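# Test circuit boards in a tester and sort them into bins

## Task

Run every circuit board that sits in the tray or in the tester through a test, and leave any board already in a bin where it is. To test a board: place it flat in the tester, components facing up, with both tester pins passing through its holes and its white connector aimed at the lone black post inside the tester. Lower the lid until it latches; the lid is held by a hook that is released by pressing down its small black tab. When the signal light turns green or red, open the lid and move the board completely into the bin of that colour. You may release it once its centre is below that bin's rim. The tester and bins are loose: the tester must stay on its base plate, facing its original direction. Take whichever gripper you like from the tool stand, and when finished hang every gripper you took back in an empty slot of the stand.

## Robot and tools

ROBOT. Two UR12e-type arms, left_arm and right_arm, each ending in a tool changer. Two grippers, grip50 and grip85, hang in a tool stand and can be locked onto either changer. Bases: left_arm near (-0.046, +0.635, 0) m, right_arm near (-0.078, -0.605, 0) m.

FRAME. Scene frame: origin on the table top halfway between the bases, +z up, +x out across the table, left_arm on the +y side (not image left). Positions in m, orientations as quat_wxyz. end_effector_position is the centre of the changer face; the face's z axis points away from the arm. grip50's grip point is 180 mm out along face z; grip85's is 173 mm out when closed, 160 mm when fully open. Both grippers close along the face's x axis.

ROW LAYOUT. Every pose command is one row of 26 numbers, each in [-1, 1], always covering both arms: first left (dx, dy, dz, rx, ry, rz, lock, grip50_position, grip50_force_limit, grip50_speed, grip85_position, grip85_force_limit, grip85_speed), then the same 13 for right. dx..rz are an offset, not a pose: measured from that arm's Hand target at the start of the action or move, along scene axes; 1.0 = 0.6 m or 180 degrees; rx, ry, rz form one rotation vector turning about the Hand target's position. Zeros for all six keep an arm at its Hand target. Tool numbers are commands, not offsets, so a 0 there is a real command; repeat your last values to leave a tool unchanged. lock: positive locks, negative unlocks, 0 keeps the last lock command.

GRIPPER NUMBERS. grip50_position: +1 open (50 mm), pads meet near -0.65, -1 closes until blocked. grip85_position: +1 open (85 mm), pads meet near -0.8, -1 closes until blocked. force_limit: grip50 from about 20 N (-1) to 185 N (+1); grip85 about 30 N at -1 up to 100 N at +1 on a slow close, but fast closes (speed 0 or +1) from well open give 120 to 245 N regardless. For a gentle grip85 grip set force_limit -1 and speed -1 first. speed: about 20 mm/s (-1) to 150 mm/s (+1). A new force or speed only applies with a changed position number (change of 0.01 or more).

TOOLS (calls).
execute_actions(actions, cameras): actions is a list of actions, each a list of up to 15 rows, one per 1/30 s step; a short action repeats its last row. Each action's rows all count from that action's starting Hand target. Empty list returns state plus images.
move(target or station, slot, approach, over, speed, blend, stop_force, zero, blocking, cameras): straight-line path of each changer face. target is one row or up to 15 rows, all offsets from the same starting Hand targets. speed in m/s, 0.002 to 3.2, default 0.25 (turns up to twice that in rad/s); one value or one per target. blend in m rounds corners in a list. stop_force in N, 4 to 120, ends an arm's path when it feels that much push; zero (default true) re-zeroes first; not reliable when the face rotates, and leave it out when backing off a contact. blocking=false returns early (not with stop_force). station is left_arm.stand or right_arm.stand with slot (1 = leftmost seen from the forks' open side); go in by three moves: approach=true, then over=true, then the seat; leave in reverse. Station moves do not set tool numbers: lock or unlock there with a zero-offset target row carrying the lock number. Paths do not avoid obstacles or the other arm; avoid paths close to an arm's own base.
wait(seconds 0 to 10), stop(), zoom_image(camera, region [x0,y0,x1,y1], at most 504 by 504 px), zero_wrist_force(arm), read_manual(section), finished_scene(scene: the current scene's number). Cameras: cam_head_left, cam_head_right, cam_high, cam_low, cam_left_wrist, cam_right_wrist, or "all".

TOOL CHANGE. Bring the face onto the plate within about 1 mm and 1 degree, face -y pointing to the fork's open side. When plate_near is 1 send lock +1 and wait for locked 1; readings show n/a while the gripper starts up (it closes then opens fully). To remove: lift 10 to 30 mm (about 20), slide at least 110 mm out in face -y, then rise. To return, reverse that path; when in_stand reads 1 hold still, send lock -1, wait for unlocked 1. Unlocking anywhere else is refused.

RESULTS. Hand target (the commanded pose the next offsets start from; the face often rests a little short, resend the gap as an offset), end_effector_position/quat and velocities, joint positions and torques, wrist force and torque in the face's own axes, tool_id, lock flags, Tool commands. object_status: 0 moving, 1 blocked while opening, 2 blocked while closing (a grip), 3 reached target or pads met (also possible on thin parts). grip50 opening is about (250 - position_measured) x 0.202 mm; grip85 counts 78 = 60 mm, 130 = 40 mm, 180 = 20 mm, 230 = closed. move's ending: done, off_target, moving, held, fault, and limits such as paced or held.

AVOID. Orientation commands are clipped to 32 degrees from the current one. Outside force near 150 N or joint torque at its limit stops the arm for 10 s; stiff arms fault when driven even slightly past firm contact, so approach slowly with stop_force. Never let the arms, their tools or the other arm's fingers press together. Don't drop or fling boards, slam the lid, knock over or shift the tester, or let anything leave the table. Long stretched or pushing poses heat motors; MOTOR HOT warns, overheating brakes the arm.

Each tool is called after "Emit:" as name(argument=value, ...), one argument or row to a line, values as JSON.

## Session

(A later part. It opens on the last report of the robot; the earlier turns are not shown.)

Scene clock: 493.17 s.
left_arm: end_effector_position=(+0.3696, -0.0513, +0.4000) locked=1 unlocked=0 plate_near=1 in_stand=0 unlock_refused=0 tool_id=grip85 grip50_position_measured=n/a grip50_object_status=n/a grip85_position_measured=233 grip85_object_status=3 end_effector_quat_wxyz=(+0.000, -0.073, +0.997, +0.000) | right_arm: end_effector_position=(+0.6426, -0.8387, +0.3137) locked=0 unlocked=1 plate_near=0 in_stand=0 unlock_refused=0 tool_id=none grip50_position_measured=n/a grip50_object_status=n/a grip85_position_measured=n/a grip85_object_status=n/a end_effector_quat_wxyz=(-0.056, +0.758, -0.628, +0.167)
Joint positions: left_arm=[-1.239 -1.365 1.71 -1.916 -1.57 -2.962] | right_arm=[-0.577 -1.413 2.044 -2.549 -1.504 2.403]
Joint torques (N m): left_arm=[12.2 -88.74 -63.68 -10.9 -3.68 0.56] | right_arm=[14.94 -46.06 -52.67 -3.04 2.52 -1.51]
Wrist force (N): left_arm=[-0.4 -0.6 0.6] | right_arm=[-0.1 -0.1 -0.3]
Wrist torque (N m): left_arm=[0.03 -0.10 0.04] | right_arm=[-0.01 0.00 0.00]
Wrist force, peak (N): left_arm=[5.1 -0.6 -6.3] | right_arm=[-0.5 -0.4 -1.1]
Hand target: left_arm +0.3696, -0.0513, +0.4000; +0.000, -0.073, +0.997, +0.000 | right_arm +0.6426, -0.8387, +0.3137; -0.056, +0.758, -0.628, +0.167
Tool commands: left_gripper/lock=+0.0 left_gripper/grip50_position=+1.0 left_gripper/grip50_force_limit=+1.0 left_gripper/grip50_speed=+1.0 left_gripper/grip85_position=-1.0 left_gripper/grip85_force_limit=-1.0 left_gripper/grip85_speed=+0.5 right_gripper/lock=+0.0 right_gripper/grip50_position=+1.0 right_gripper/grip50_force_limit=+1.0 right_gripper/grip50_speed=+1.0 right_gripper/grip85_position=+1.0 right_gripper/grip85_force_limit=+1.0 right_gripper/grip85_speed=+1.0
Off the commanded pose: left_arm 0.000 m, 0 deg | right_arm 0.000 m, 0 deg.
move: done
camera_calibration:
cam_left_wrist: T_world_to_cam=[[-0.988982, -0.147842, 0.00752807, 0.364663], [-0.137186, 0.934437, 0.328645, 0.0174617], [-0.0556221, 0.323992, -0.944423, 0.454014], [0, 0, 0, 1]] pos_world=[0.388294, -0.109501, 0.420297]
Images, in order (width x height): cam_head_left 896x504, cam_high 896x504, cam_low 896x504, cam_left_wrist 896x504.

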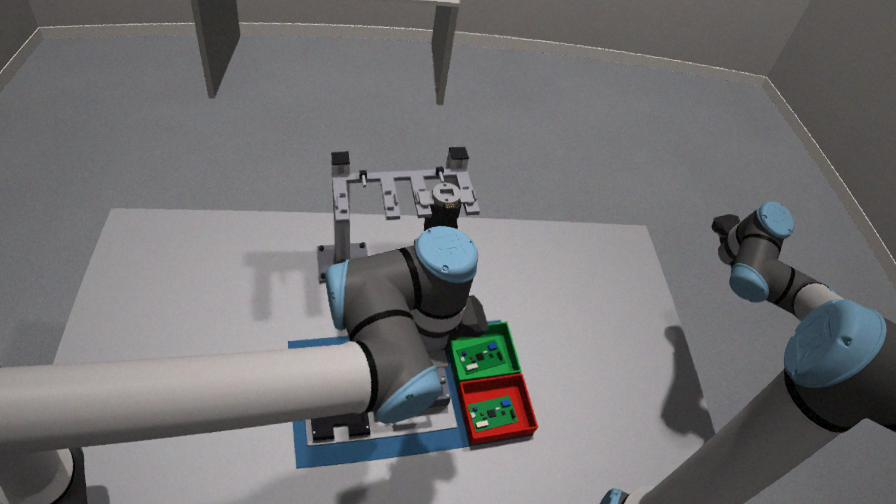

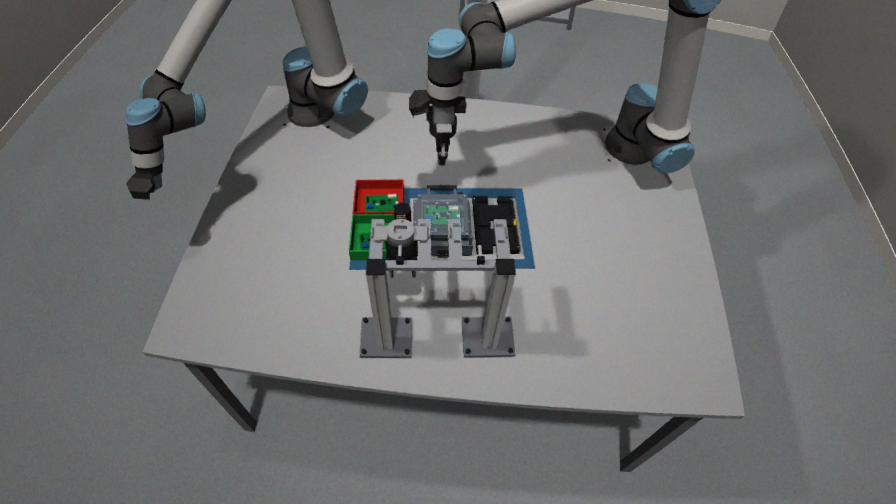

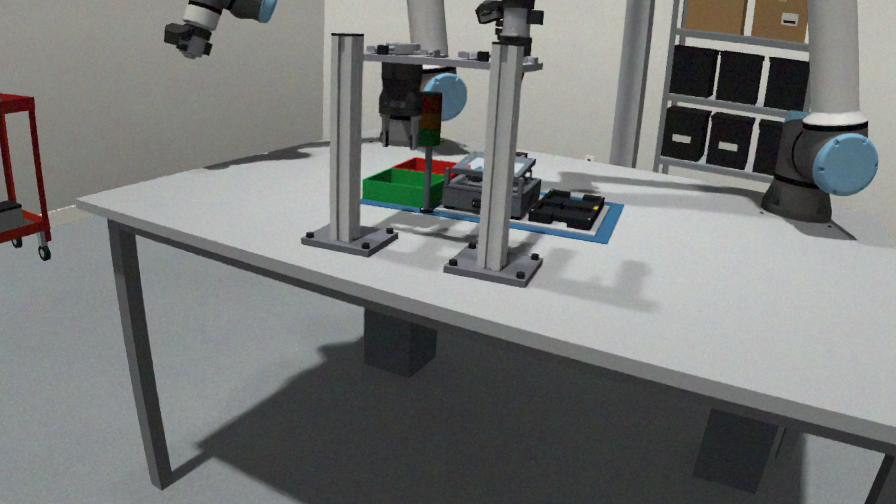

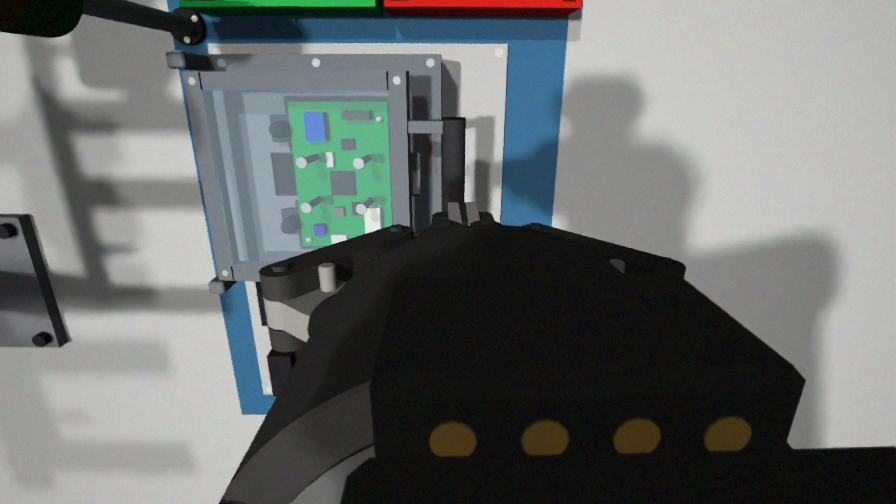

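Emit:
move(
  target=[0, 0, -0.1667, 0, 0, 0, 1, 1, 1, 1, -1, -1, 0.5, 0, 0, 0, 0, 0, 0, 0, 1, 1, 1, 1, 1, 1],
  speed=0.05,
  stop_force=20,
  cameras=["cam_left_wrist", "cam_low", "cam_head_left"],
)

Emit:
zoom_image(
  camera="cam_low",
  region=[380, 40, 580, 240],
)

Scene clock: 500.83 s.
left_arm: end_effector_position=(+0.3696, -0.0513, +0.3000) locked=1 unlocked=0 plate_near=1 in_stand=0 unlock_refused=0 tool_id=grip85 grip50_position_measured=n/a grip50_object_status=n/a grip85_position_measured=233 grip85_object_status=3 end_effector_quat_wxyz=(+0.000, -0.073, +0.997, +0.000) | right_arm: end_effector_position=(+0.6426, -0.8387, +0.3137) locked=0 unlocked=1 plate_near=0 in_stand=0 unlock_refused=0 tool_id=none grip50_position_measured=n/a grip50_object_status=n/a grip85_position_measured=n/a grip85_object_status=n/a end_effector_quat_wxyz=(-0.056, +0.758, -0.628, +0.167)
Joint positions: left_arm=[-1.239 -1.295 1.814 -2.09 -1.57 -2.962] | right_arm=[-0.577 -1.413 2.044 -2.549 -1.504 2.403]
Joint torques (N m): left_arm=[16.1 -88.32 -62.92 -2.93 -0.98 3.34] | right_arm=[14.27 -46.56 -52.31 -2.92 2.99 -1]
Wrist force (N): left_arm=[-0.4 -0.7 -0.1] | right_arm=[-0.5 -0.3 -0.7]
Wrist torque (N m): left_arm=[0.03 -0.08 0.00] | right_arm=[-0.02 0.04 0.00]
Wrist force, peak (N): left_arm=[-0.4 2.6 -10.5] | right_arm=[-0.2 -0.5 -1.2]
Hand target: left_arm +0.3696, -0.0513, +0.3000; +0.000, -0.073, +0.997, +0.000 | right_arm +0.6426, -0.8387, +0.3137; -0.056, +0.758, -0.628, +0.167
Tool commands: left_gripper/lock=+0.0 left_gripper/grip50_position=+1.0 left_gripper/grip50_force_limit=+1.0 left_gripper/grip50_speed=+1.0 left_gripper/grip85_position=-1.0 left_gripper/grip85_force_limit=-1.0 left_gripper/grip85_speed=+0.5 right_gripper/lock=+0.0 right_gripper/grip50_position=+1.0 right_gripper/grip50_force_limit=+1.0 right_gripper/grip50_speed=+1.0 right_gripper/grip85_position=+1.0 right_gripper/grip85_force_limit=+1.0 right_gripper/grip85_speed=+1.0
Off the commanded pose: left_arm 0.000 m, 0 deg | right_arm 0.000 m, 0 deg.
move: done
camera_calibration:
cam_left_wrist: T_world_to_cam=[[-0.988984, -0.147829, 0.00753267, 0.365432], [-0.137173, 0.934439, 0.328645, 0.0502278], [-0.0556222, 0.323992, -0.944423, 0.359539], [0, 0, 0, 1]] pos_world=[0.388294, -0.109401, 0.320297]
Images, in order (width x height): cam_head_left 896x504, cam_low 896x504, cam_left_wrist 896x504.

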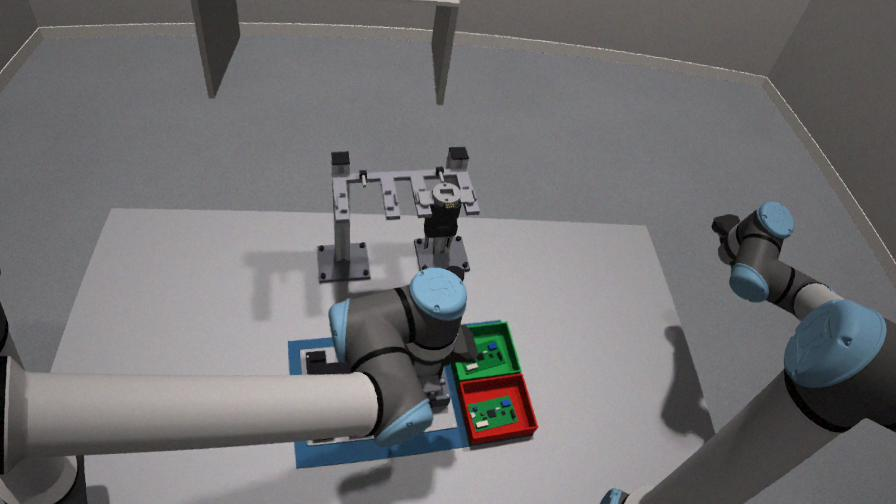

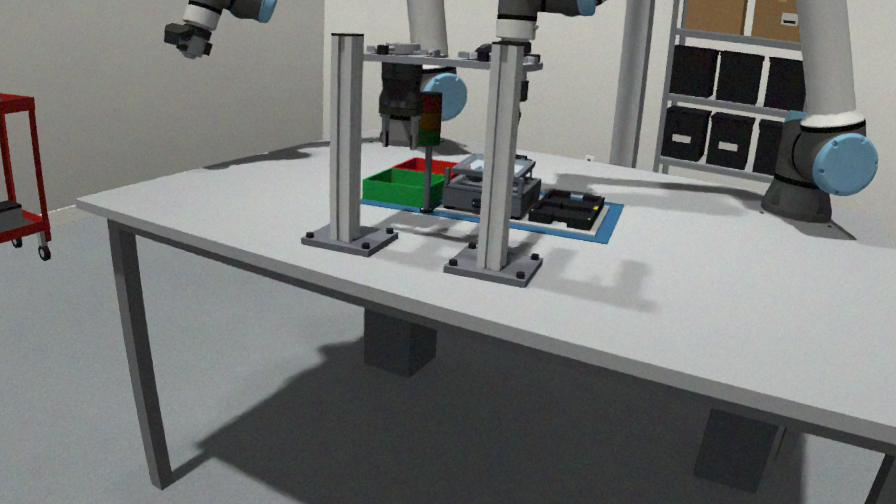

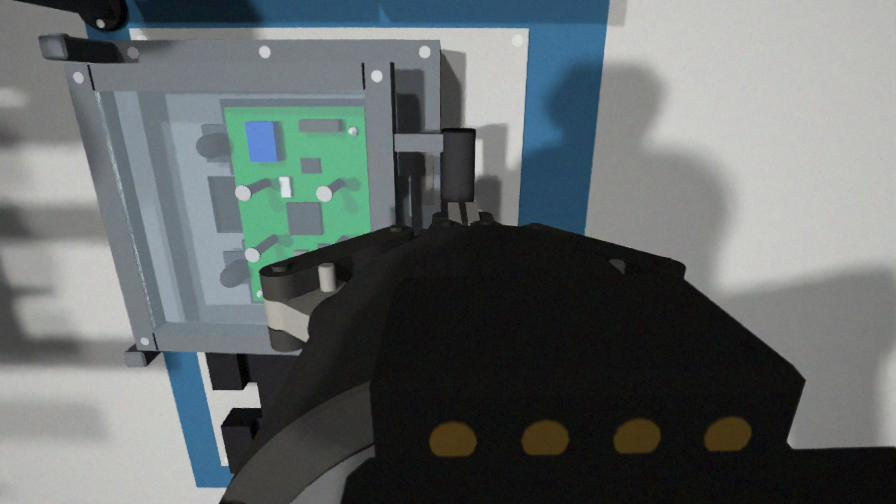

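Scaled by 2.520 from the camera's 896x504 image, which has a finer 1280x720 frame.

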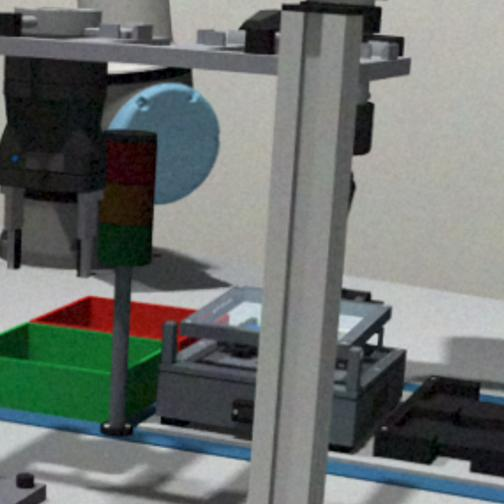

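Emit:
move(
  target=[0, 0, -0.06, 0, 0, 0, 1, 1, 1, 1, -1, -1, 0.5, 0, 0, 0, 0, 0, 0, 0, 1, 1, 1, 1, 1, 1],
  speed=0.03,
  stop_force=30,
  cameras=["cam_left_wrist", "cam_low", "cam_head_left"],
)

Emit:
zoom_image(
  camera="cam_low",
  region=[380, 40, 580, 240],
)

Scene clock: 504.83 s.
left_arm: end_effector_position=(+0.3697, -0.0513, +0.2903) locked=1 unlocked=0 plate_near=1 in_stand=0 unlock_refused=0 tool_id=grip85 grip50_position_measured=n/a grip50_object_status=n/a grip85_position_measured=233 grip85_object_status=3 end_effector_quat_wxyz=(+0.000, -0.073, +0.997, +0.000) | right_arm: end_effector_position=(+0.6426, -0.8387, +0.3137) locked=0 unlocked=1 plate_near=0 in_stand=0 unlock_refused=0 tool_id=none grip50_position_measured=n/a grip50_object_status=n/a grip85_position_measured=n/a grip85_object_status=n/a end_effector_quat_wxyz=(-0.056, +0.758, -0.628, +0.167)
Joint positions: left_arm=[-1.239 -1.287 1.822 -2.107 -1.57 -2.962] | right_arm=[-0.577 -1.413 2.044 -2.549 -1.504 2.403]
Joint torques (N m): left_arm=[15.5 -71.54 -45.96 2.38 2.66 3.22] | right_arm=[12.68 -46.25 -52.79 -2.97 2.83 -1.45]
Wrist force (N): left_arm=[-2.0 -6.8 -19.6] | right_arm=[-0.2 -0.3 -0.4]
Wrist torque (N m): left_arm=[1.13 -0.43 0.01] | right_arm=[-0.02 0.01 0.00]
Wrist force, peak (N): left_arm=[6.5 15.5 -71.7] | right_arm=[0.0 -0.9 -0.8]
Hand target: left_arm +0.3697, -0.0513, +0.2903; +0.000, -0.073, +0.997, +0.000 (not the last commanded pose) | right_arm +0.6426, -0.8387, +0.3137; -0.056, +0.758, -0.628, +0.167
Tool commands: left_gripper/lock=+0.0 left_gripper/grip50_position=+1.0 left_gripper/grip50_force_limit=+1.0 left_gripper/grip50_speed=+1.0 left_gripper/grip85_position=-1.0 left_gripper/grip85_force_limit=-1.0 left_gripper/grip85_speed=+0.5 right_gripper/lock=+0.0 right_gripper/grip50_position=+1.0 right_gripper/grip50_force_limit=+1.0 right_gripper/grip50_speed=+1.0 right_gripper/grip85_position=+1.0 right_gripper/grip85_force_limit=+1.0 right_gripper/grip85_speed=+1.0
Off the commanded pose: left_arm 0.026 m, 0 deg | right_arm 0.000 m, 0 deg.
move: contact (left_arm)
camera_calibration:
cam_left_wrist: T_world_to_cam=[[-0.988989, -0.147803, 0.00746788, 0.365514], [-0.137182, 0.934515, 0.328425, 0.0535561], [-0.055521, 0.323784, -0.944501, 0.350467], [0, 0, 0, 1]] pos_world=[0.388294, -0.1095, 0.310698]
Images, in order (width x height): cam_head_left 896x504, cam_low 896x504, cam_left_wrist 896x504.

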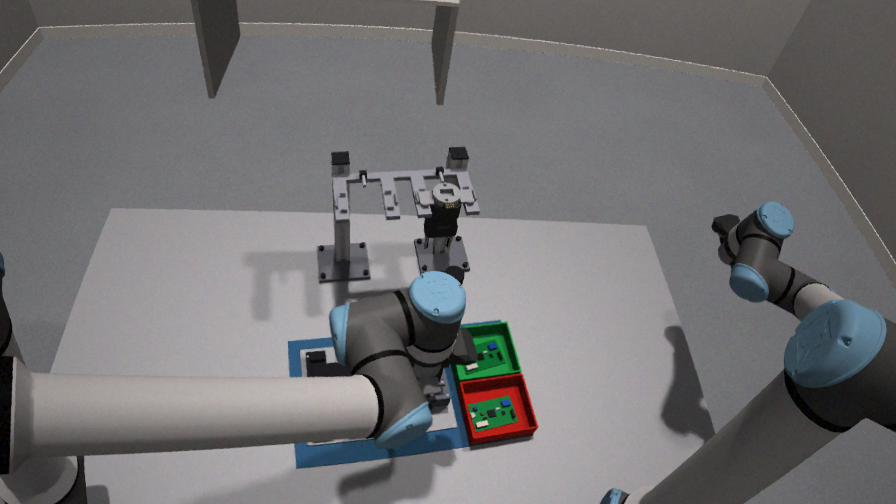

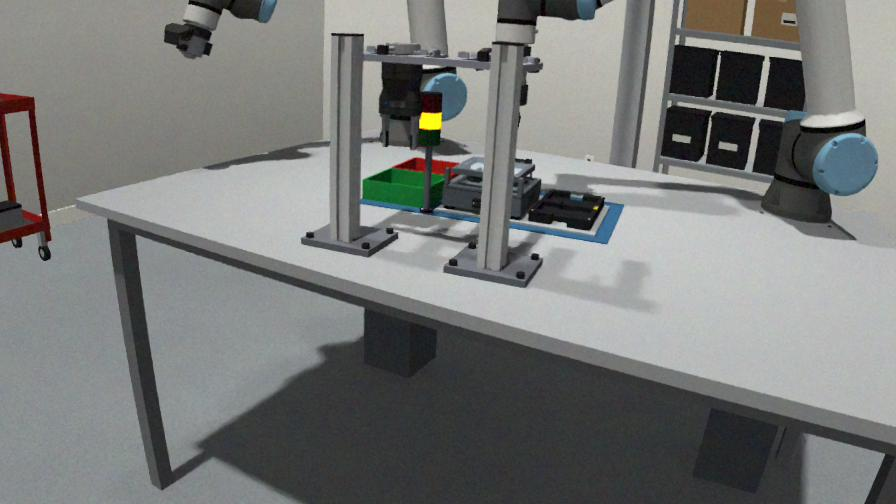

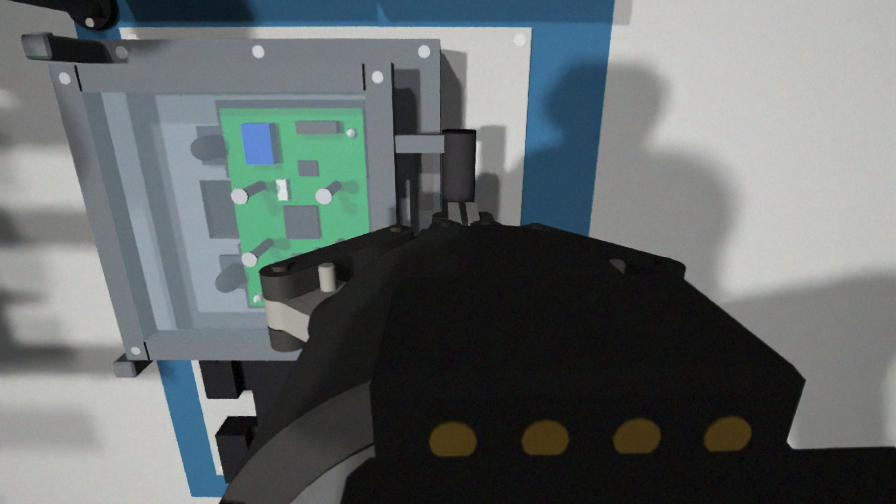

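Scaled by 2.520 from the camera's 896x504 image, which has a finer 1280x720 frame.

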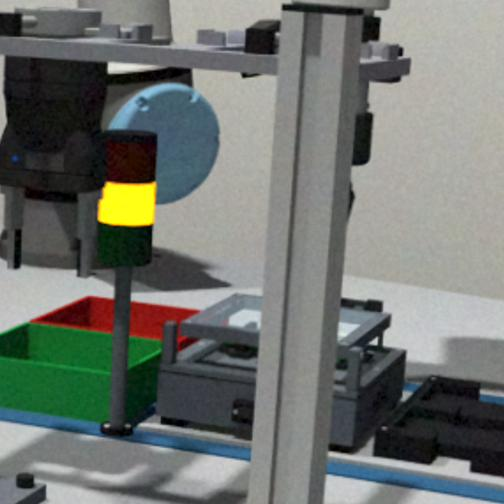

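Emit:
move(
  target=[
    [0, 0, 0.05, 0, 0, 0, 1, 1, 1, 1, -1, -1, 0.5, 0, 0, 0, 0, 0, 0, 0, 1, 1, 1, 1, 1, 1],
    [0.0255, 0.1438, 0.18, 0, 0, 0, 1, 1, 1, 1, -1, -1, 0.5, 0, 0, 0, 0, 0, 0, 0, 1, 1, 1, 1, 1, 1],
  ],
  speed=[0.1, 0.25],
  blend=[0.02, 0],
  cameras=["cam_left_wrist", "cam_low", "cam_head_left"],
)

Emit:
zoom_image(
  camera="cam_left_wrist",
  region=[300, 0, 700, 240],
)

Scene clock: 510.67 s.
left_arm: end_effector_position=(+0.3850, +0.0350, +0.3981) locked=1 unlocked=0 plate_near=1 in_stand=0 unlock_refused=0 tool_id=grip85 grip50_position_measured=n/a grip50_object_status=n/a grip85_position_measured=233 grip85_object_status=3 end_effector_quat_wxyz=(+0.000, -0.073, +0.997, +0.000) | right_arm: end_effector_position=(+0.6426, -0.8387, +0.3137) locked=0 unlocked=1 plate_near=0 in_stand=0 unlock_refused=0 tool_id=none grip50_position_measured=n/a grip50_object_status=n/a grip85_position_measured=n/a grip85_object_status=n/a end_effector_quat_wxyz=(-0.056, +0.758, -0.628, +0.167)
Joint positions: left_arm=[-1.18 -1.466 1.832 -1.938 -1.57 -2.903] | right_arm=[-0.577 -1.413 2.044 -2.549 -1.504 2.403]
Joint torques (N m): left_arm=[-13.2 -79.44 -67.61 -9.72 0.01 -2.95] | right_arm=[13.64 -48.32 -52.09 -3.08 2.68 -1.65]
Wrist force (N): left_arm=[-1.1 -0.5 0.1] | right_arm=[0.1 -0.2 -0.8]
Wrist torque (N m): left_arm=[0.01 -0.06 -0.04] | right_arm=[-0.01 -0.01 0.00]
Wrist force, peak (N): left_arm=[-2.2 -6.7 -20.2] | right_arm=[-0.2 -0.2 -1.1]
Hand target: left_arm +0.3850, +0.0350, +0.3983; +0.000, -0.073, +0.997, +0.000 | right_arm +0.6426, -0.8387, +0.3137; -0.056, +0.758, -0.628, +0.167
Tool commands: left_gripper/lock=+0.0 left_gripper/grip50_position=+1.0 left_gripper/grip50_force_limit=+1.0 left_gripper/grip50_speed=+1.0 left_gripper/grip85_position=-1.0 left_gripper/grip85_force_limit=-1.0 left_gripper/grip85_speed=+0.5 right_gripper/lock=+0.0 right_gripper/grip50_position=+1.0 right_gripper/grip50_force_limit=+1.0 right_gripper/grip50_speed=+1.0 right_gripper/grip85_position=+1.0 right_gripper/grip85_force_limit=+1.0 right_gripper/grip85_speed=+1.0
Off the commanded pose: left_arm 0.000 m, 0 deg | right_arm 0.000 m, 0 deg.
move: done; blend cut to 0.015 m at target 1
camera_calibration:
cam_left_wrist: T_world_to_cam=[[-0.988982, -0.147841, 0.00752835, 0.392681], [-0.137186, 0.934437, 0.328645, -0.0605697], [-0.0556221, 0.323992, -0.944423, 0.425178], [0, 0, 0, 1]] pos_world=[0.403694, -0.023101, 0.418497]
Images, in order (width x height): cam_head_left 896x504, cam_low 896x504, cam_left_wrist 896x504.

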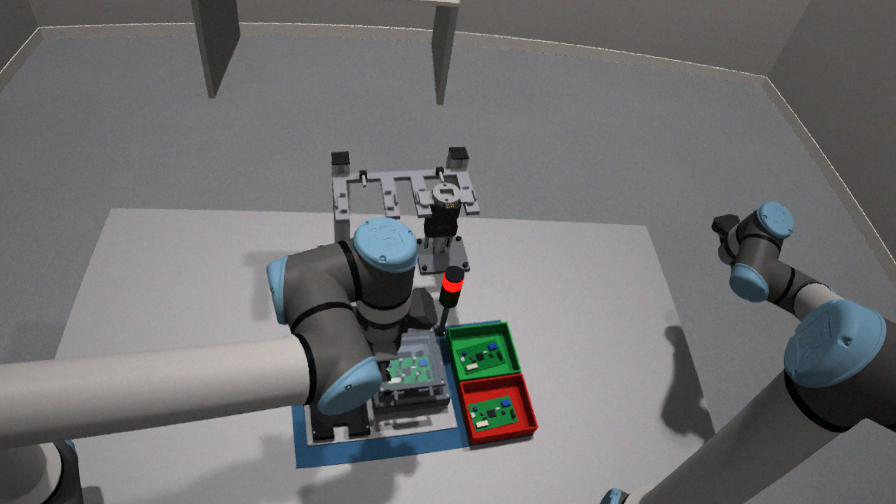

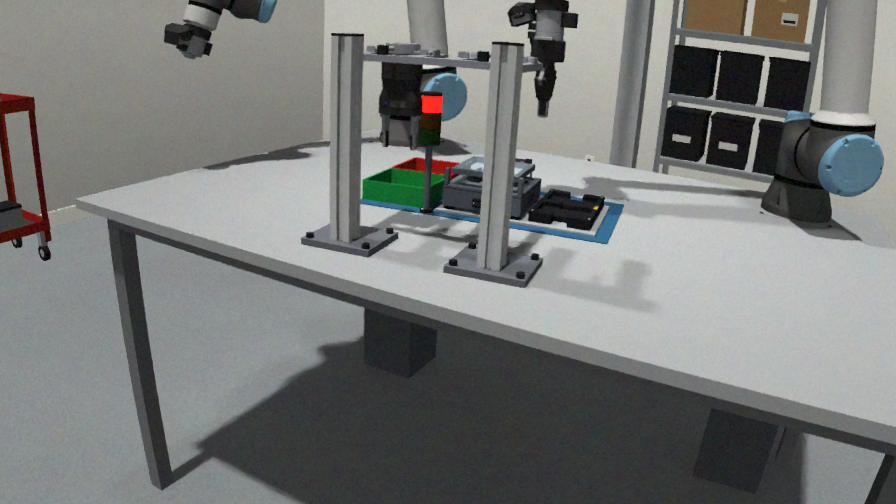

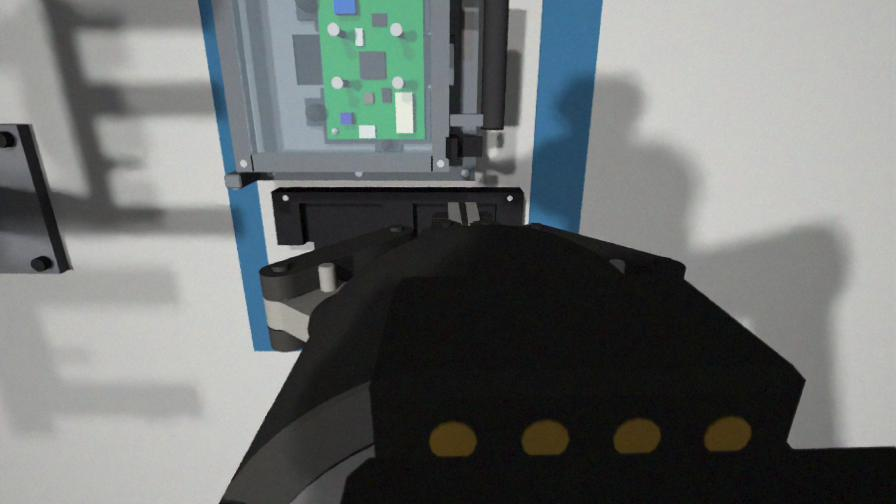

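Scaled by 1.260 from the camera's 896x504 image, which has a finer 1280x720 frame.

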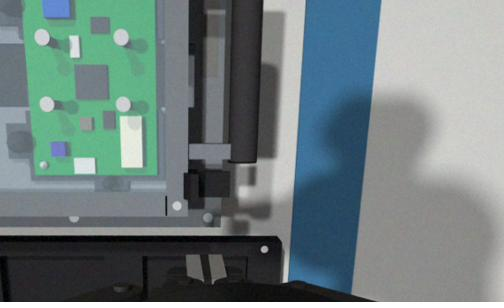

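Emit:
zoom_image(
  camera="cam_left_wrist",
  region=[410, 80, 530, 190],
)

Emit:
zoom_image(
  camera="cam_head_left",
  region=[350, 320, 490, 430],
)

Emit:
zoom_image(
  camera="cam_low",
  region=[430, 130, 560, 230],
)

Scaled by 4.200 from the camera's 896x504 image, which has a finer 1280x720 frame.

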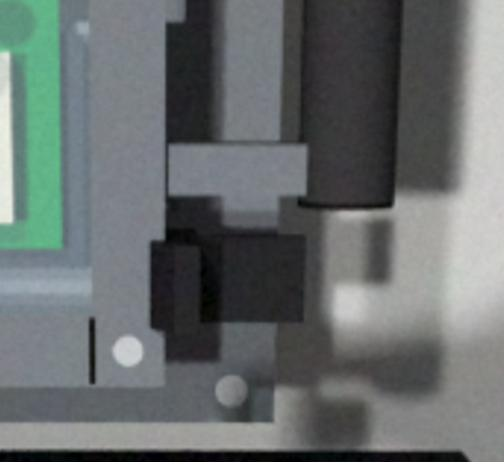

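Scaled by 3.600 from the camera's 896x504 image, which has a finer 1280x720 frame.

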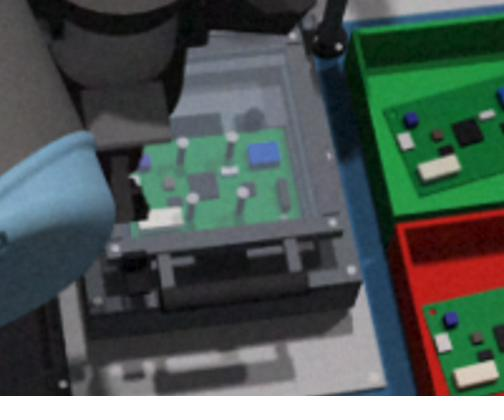

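Scaled by 3.877 from the camera's 896x504 image, which has a finer 1280x720 frame.

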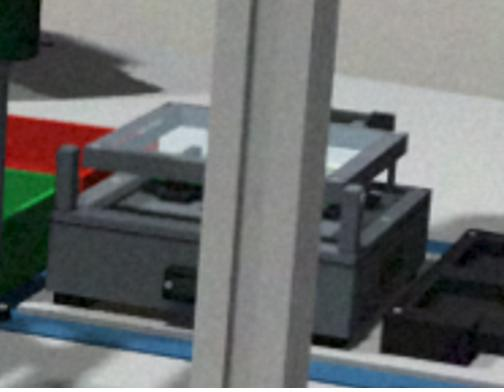

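Emit:
move(
  target=[
    [-0.0150, -0.0352, -0.1138, 0, 0, 0, 1, 1, 1, 1, -1, -1, 0.5, 0, 0, 0, 0, 0, 0, 0, 1, 1, 1, 1, 1, 1],
  ],
  speed=0.15,
  cameras=["cam_left_wrist"],
)

Emit:
zoom_image(
  camera="cam_left_wrist",
  region=[360, 60, 560, 240],
)

Scene clock: 526.87 s.
left_arm: end_effector_position=(+0.3759, +0.0138, +0.3301) locked=1 unlocked=0 plate_near=1 in_stand=0 unlock_refused=0 tool_id=grip85 grip50_position_measured=n/a grip50_object_status=n/a grip85_position_measured=233 grip85_object_status=3 end_effector_quat_wxyz=(+0.000, -0.073, +0.997, +0.000) | right_arm: end_effector_position=(+0.6426, -0.8387, +0.3137) locked=0 unlocked=1 plate_near=0 in_stand=0 unlock_refused=0 tool_id=none grip50_position_measured=n/a grip50_object_status=n/a grip85_position_measured=n/a grip85_object_status=n/a end_effector_quat_wxyz=(-0.056, +0.758, -0.628, +0.167)
Joint positions: left_arm=[-1.202 -1.398 1.885 -2.058 -1.57 -2.925] | right_arm=[-0.577 -1.413 2.044 -2.549 -1.504 2.403]
Joint torques (N m): left_arm=[21.53 -70.58 -62.67 -3.34 -1.44 3.37] | right_arm=[13.99 -48.97 -53.43 -2.66 2.74 -1.77]
Wrist force (N): left_arm=[-1.2 -0.7 -0.1] | right_arm=[0.2 -0.6 -0.4]
Wrist torque (N m): left_arm=[0.05 -0.01 0.03] | right_arm=[-0.04 -0.02 0.00]
Wrist force, peak (N): left_arm=[-1.8 0.2 -6.3] | right_arm=[-0.6 -0.8 -0.7]
Hand target: left_arm +0.3760, +0.0138, +0.3300; +0.000, -0.073, +0.997, +0.000 | right_arm +0.6426, -0.8387, +0.3137; -0.056, +0.758, -0.628, +0.167
Tool commands: left_gripper/lock=+0.0 left_gripper/grip50_position=+1.0 left_gripper/grip50_force_limit=+1.0 left_gripper/grip50_speed=+1.0 left_gripper/grip85_position=-1.0 left_gripper/grip85_force_limit=-1.0 left_gripper/grip85_speed=+0.5 right_gripper/lock=+0.0 right_gripper/grip50_position=+1.0 right_gripper/grip50_force_limit=+1.0 right_gripper/grip50_speed=+1.0 right_gripper/grip85_position=+1.0 right_gripper/grip85_force_limit=+1.0 right_gripper/grip85_speed=+1.0
Off the commanded pose: left_arm 0.000 m, 0 deg | right_arm 0.000 m, 0 deg.
move: done
camera_calibration:
cam_left_wrist: T_world_to_cam=[[-0.98899, -0.147795, 0.00748639, 0.380965], [-0.137174, 0.934547, 0.328337, -0.01944], [-0.0555229, 0.323695, -0.944531, 0.367237], [0, 0, 0, 1]] pos_world=[0.394494, -0.0444002, 0.350397]
Images, in order (width x height): cam_left_wrist 896x504.

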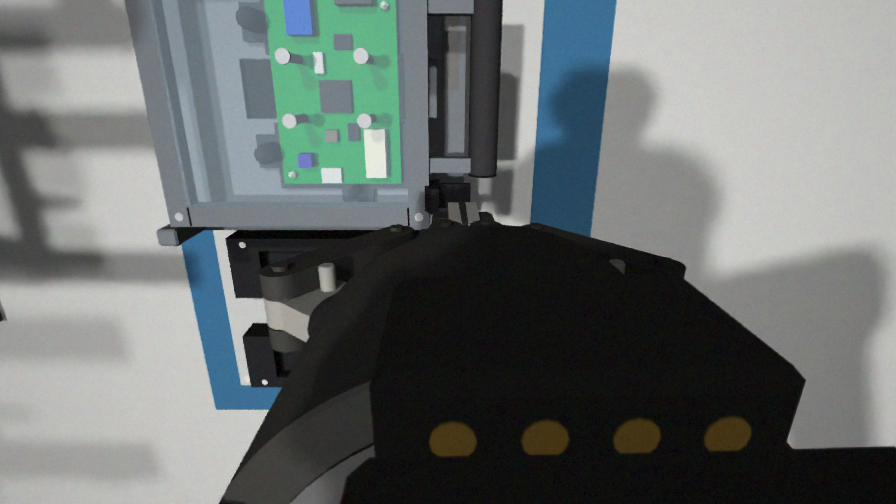

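Scaled by 2.520 from the camera's 896x504 image, which has a finer 1280x720 frame.

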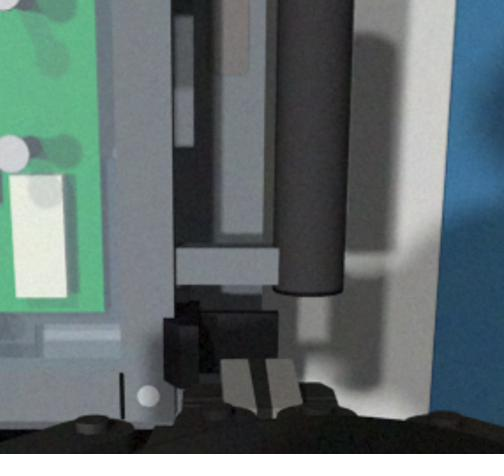

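Emit:
move(
  target=[0, 0, -0.09, 0, 0, 0, 1, 1, 1, 1, -1, -1, 0.5, 0, 0, 0, 0, 0, 0, 0, 1, 1, 1, 1, 1, 1],
  speed=0.02,
  stop_force=8,
  cameras=["cam_left_wrist", "cam_low", "cam_head_left"],
)

Emit:
zoom_image(
  camera="cam_left_wrist",
  region=[360, 60, 560, 240],
)

Emit:
zoom_image(
  camera="cam_low",
  region=[430, 80, 590, 230],
)

Scene clock: 541.63 s.
left_arm: end_effector_position=(+0.3760, +0.0138, +0.2912) locked=1 unlocked=0 plate_near=1 in_stand=0 unlock_refused=0 tool_id=grip85 grip50_position_measured=n/a grip50_object_status=n/a grip85_position_measured=233 grip85_object_status=3 end_effector_quat_wxyz=(+0.000, -0.073, +0.997, +0.000) | right_arm: end_effector_position=(+0.6426, -0.8387, +0.3137) locked=0 unlocked=1 plate_near=0 in_stand=0 unlock_refused=0 tool_id=none grip50_position_measured=n/a grip50_object_status=n/a grip85_position_measured=n/a grip85_object_status=n/a end_effector_quat_wxyz=(-0.056, +0.758, -0.628, +0.167)
Joint positions: left_arm=[-1.202 -1.365 1.922 -2.129 -1.57 -2.925] | right_arm=[-0.577 -1.413 2.044 -2.549 -1.504 2.403]
Joint torques (N m): left_arm=[18.05 -78.46 -59.22 -3.07 1.87 3.25] | right_arm=[13.08 -45.56 -51.71 -2.69 3.1 -1.41]
Wrist force (N): left_arm=[-1.3 -0.5 -3.4] | right_arm=[-0.1 -0.6 -0.5]
Wrist torque (N m): left_arm=[0.13 -0.17 0.03] | right_arm=[-0.04 0.00 0.01]
Wrist force, peak (N): left_arm=[2.5 1.9 -35.8] | right_arm=[-0.2 -0.3 -1.1]
Hand target: left_arm +0.3760, +0.0138, +0.2912; +0.000, -0.073, +0.997, +0.000 (not the last commanded pose) | right_arm +0.6426, -0.8387, +0.3137; -0.056, +0.758, -0.628, +0.167
Tool commands: left_gripper/lock=+0.0 left_gripper/grip50_position=+1.0 left_gripper/grip50_force_limit=+1.0 left_gripper/grip50_speed=+1.0 left_gripper/grip85_position=-1.0 left_gripper/grip85_force_limit=-1.0 left_gripper/grip85_speed=+0.5 right_gripper/lock=+0.0 right_gripper/grip50_position=+1.0 right_gripper/grip50_force_limit=+1.0 right_gripper/grip50_speed=+1.0 right_gripper/grip85_position=+1.0 right_gripper/grip85_force_limit=+1.0 right_gripper/grip85_speed=+1.0
Off the commanded pose: left_arm 0.015 m, 0 deg | right_arm 0.000 m, 0 deg.
move: contact (left_arm)
camera_calibration:
cam_left_wrist: T_world_to_cam=[[-0.988989, -0.147803, 0.00746788, 0.381375], [-0.137182, 0.934515, 0.328425, -0.00677277], [-0.055521, 0.323784, -0.944501, 0.330462], [0, 0, 0, 1]] pos_world=[0.394594, -0.0443005, 0.311498]
Images, in order (width x height): cam_head_left 896x504, cam_low 896x504, cam_left_wrist 896x504.

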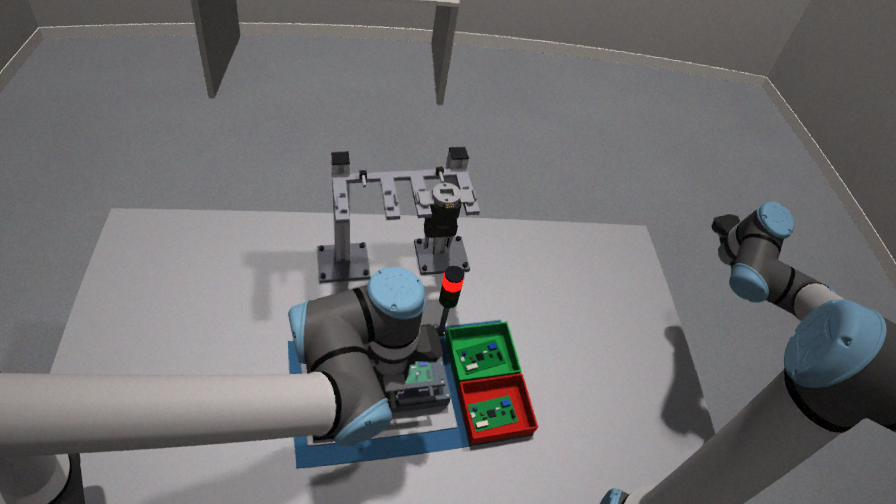

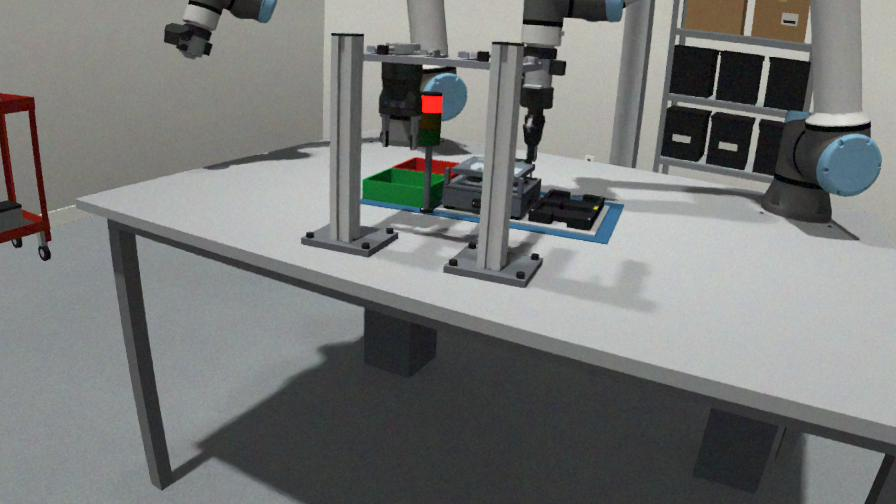

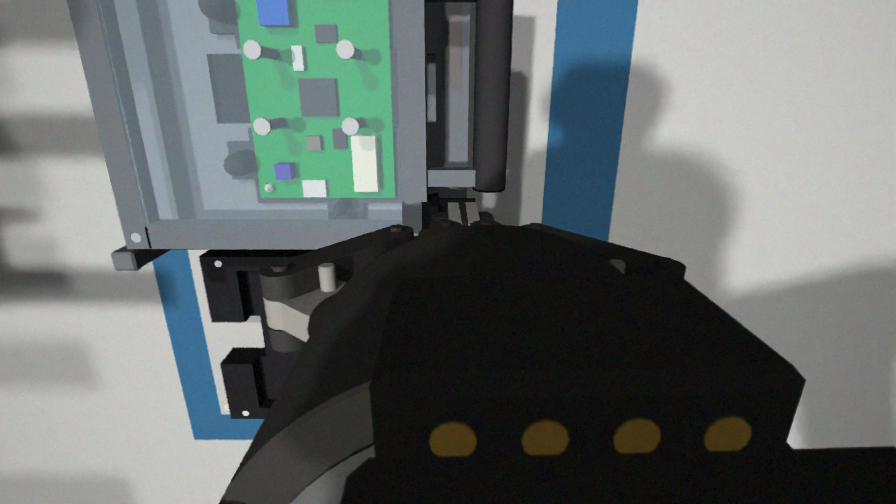

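Scaled by 2.520 from the camera's 896x504 image, which has a finer 1280x720 frame.

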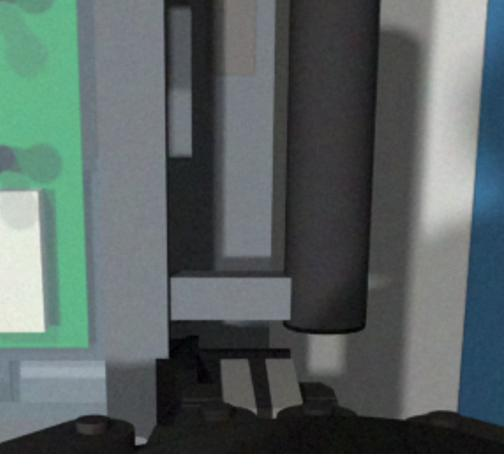

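Scaled by 3.150 from the camera's 896x504 image, which has a finer 1280x720 frame.

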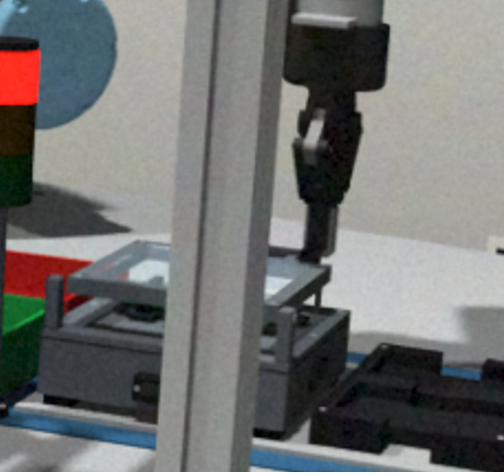

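Emit:
move(
  target=[0, 0, -0.02, 0, 0, 0, 1, 1, 1, 1, -1, -1, 0.5, 0, 0, 0, 0, 0, 0, 0, 1, 1, 1, 1, 1, 1],
  speed=0.005,
  stop_force=30,
  cameras=["cam_left_wrist", "cam_low", "cam_head_left"],
)

Emit:
zoom_image(
  camera="cam_left_wrist",
  region=[360, 60, 560, 240],
)

Emit:
zoom_image(
  camera="cam_low",
  region=[430, 80, 590, 230],
)

Scene clock: 545.00 s.
left_arm: end_effector_position=(+0.3760, +0.0137, +0.2906) locked=1 unlocked=0 plate_near=1 in_stand=0 unlock_refused=0 tool_id=grip85 grip50_position_measured=n/a grip50_object_status=n/a grip85_position_measured=233 grip85_object_status=3 end_effector_quat_wxyz=(+0.001, -0.073, +0.997, +0.000) | right_arm: end_effector_position=(+0.6426, -0.8387, +0.3137) locked=0 unlocked=1 plate_near=0 in_stand=0 unlock_refused=0 tool_id=none grip50_position_measured=n/a grip50_object_status=n/a grip85_position_measured=n/a grip85_object_status=n/a end_effector_quat_wxyz=(-0.056, +0.758, -0.628, +0.167)
Joint positions: left_arm=[-1.202 -1.364 1.923 -2.13 -1.57 -2.925] | right_arm=[-0.577 -1.413 2.044 -2.549 -1.504 2.403]
Joint torques (N m): left_arm=[14.51 -51.05 -35.07 0.86 2.35 3.16] | right_arm=[13.71 -47.54 -52.96 -2.69 2.58 -1.72]
Wrist force (N): left_arm=[0.8 0.9 -32.1] | right_arm=[0.0 -0.7 -0.4]
Wrist torque (N m): left_arm=[-0.07 -0.07 0.02] | right_arm=[-0.04 0.00 0.01]
Wrist force, peak (N): left_arm=[3.0 4.2 -42.3] | right_arm=[0.3 -0.5 -1.0]
Hand target: left_arm +0.3760, +0.0137, +0.2906; +0.001, -0.073, +0.997, +0.000 (not the last commanded pose) | right_arm +0.6426, -0.8387, +0.3137; -0.056, +0.758, -0.628, +0.167
Tool commands: left_gripper/lock=+0.0 left_gripper/grip50_position=+1.0 left_gripper/grip50_force_limit=+1.0 left_gripper/grip50_speed=+1.0 left_gripper/grip85_position=-1.0 left_gripper/grip85_force_limit=-1.0 left_gripper/grip85_speed=+0.5 right_gripper/lock=+0.0 right_gripper/grip50_position=+1.0 right_gripper/grip50_force_limit=+1.0 right_gripper/grip50_speed=+1.0 right_gripper/grip85_position=+1.0 right_gripper/grip85_force_limit=+1.0 right_gripper/grip85_speed=+1.0
Off the commanded pose: left_arm 0.011 m, 0 deg | right_arm 0.000 m, 0 deg.
move: contact (left_arm)
camera_calibration:
cam_left_wrist: T_world_to_cam=[[-0.988987, -0.147818, 0.00736034, 0.38148], [-0.137273, 0.934749, 0.327719, -0.0061445], [-0.055323, 0.3231, -0.944746, 0.330027], [0, 0, 0, 1]] pos_world=[0.394693, -0.0444984, 0.310998]
Images, in order (width x height): cam_head_left 896x504, cam_low 896x504, cam_left_wrist 896x504.

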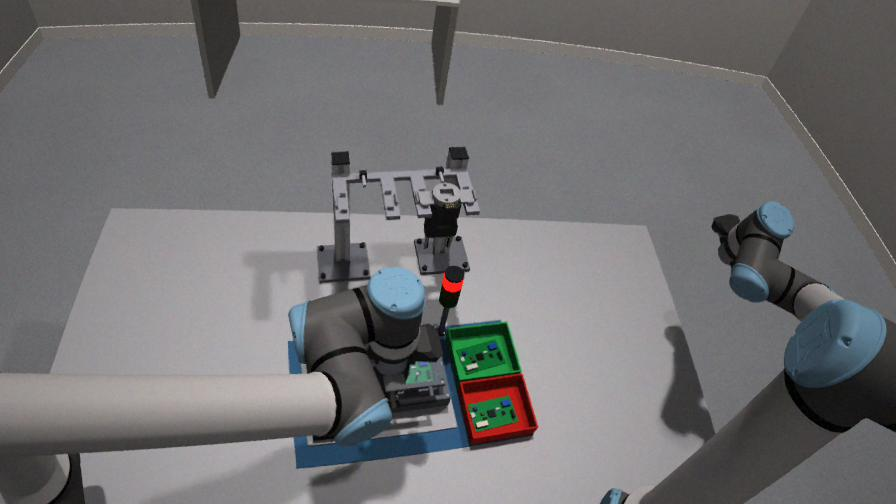

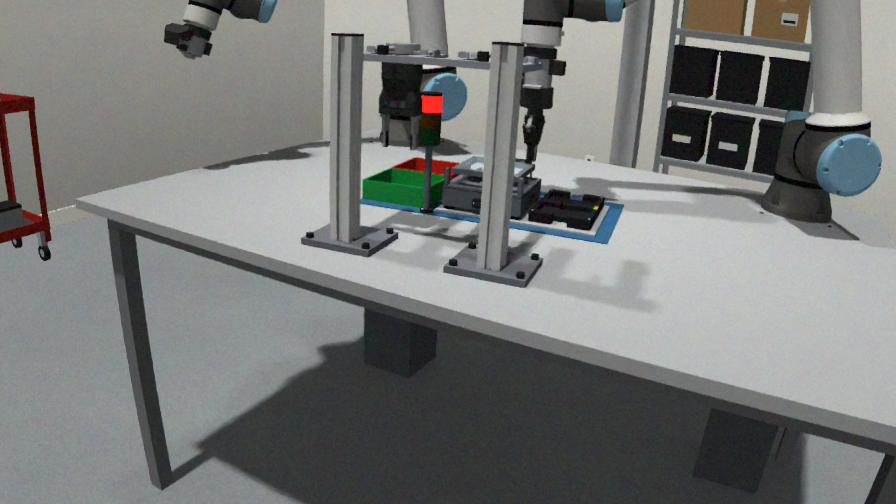

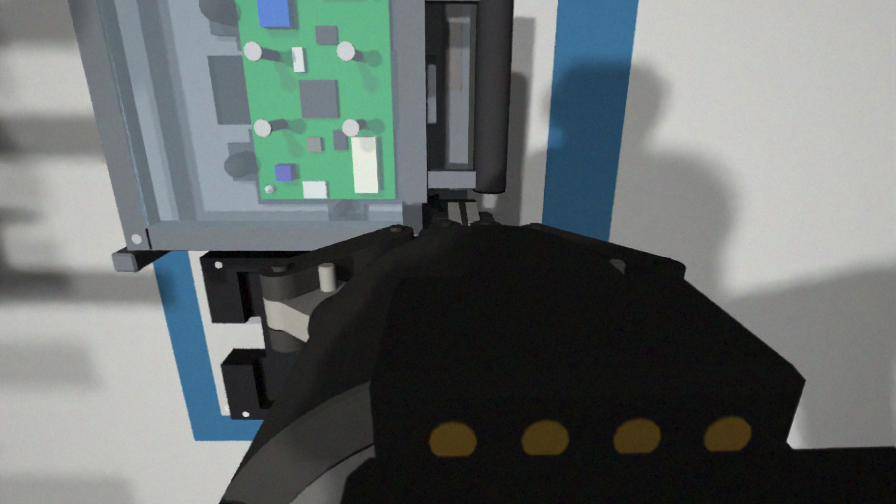

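Scaled by 2.520 from the camera's 896x504 image, which has a finer 1280x720 frame.

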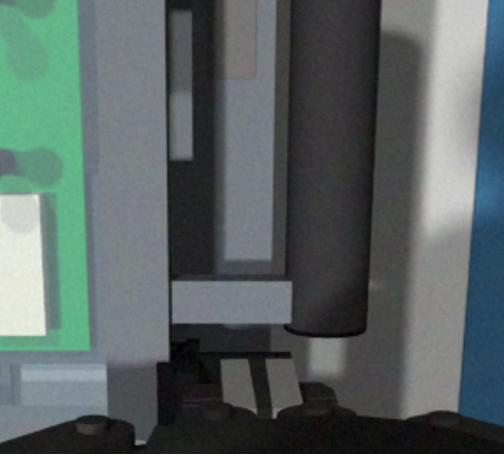

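Scaled by 3.150 from the camera's 896x504 image, which has a finer 1280x720 frame.

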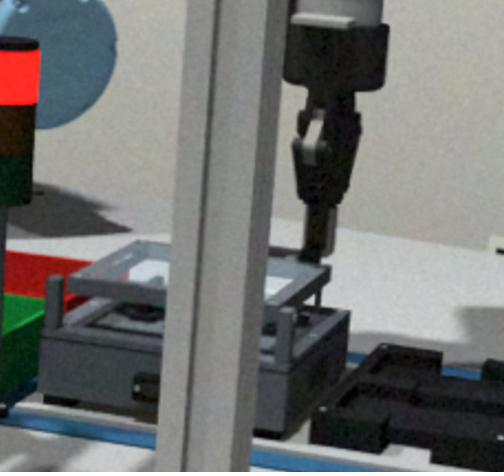

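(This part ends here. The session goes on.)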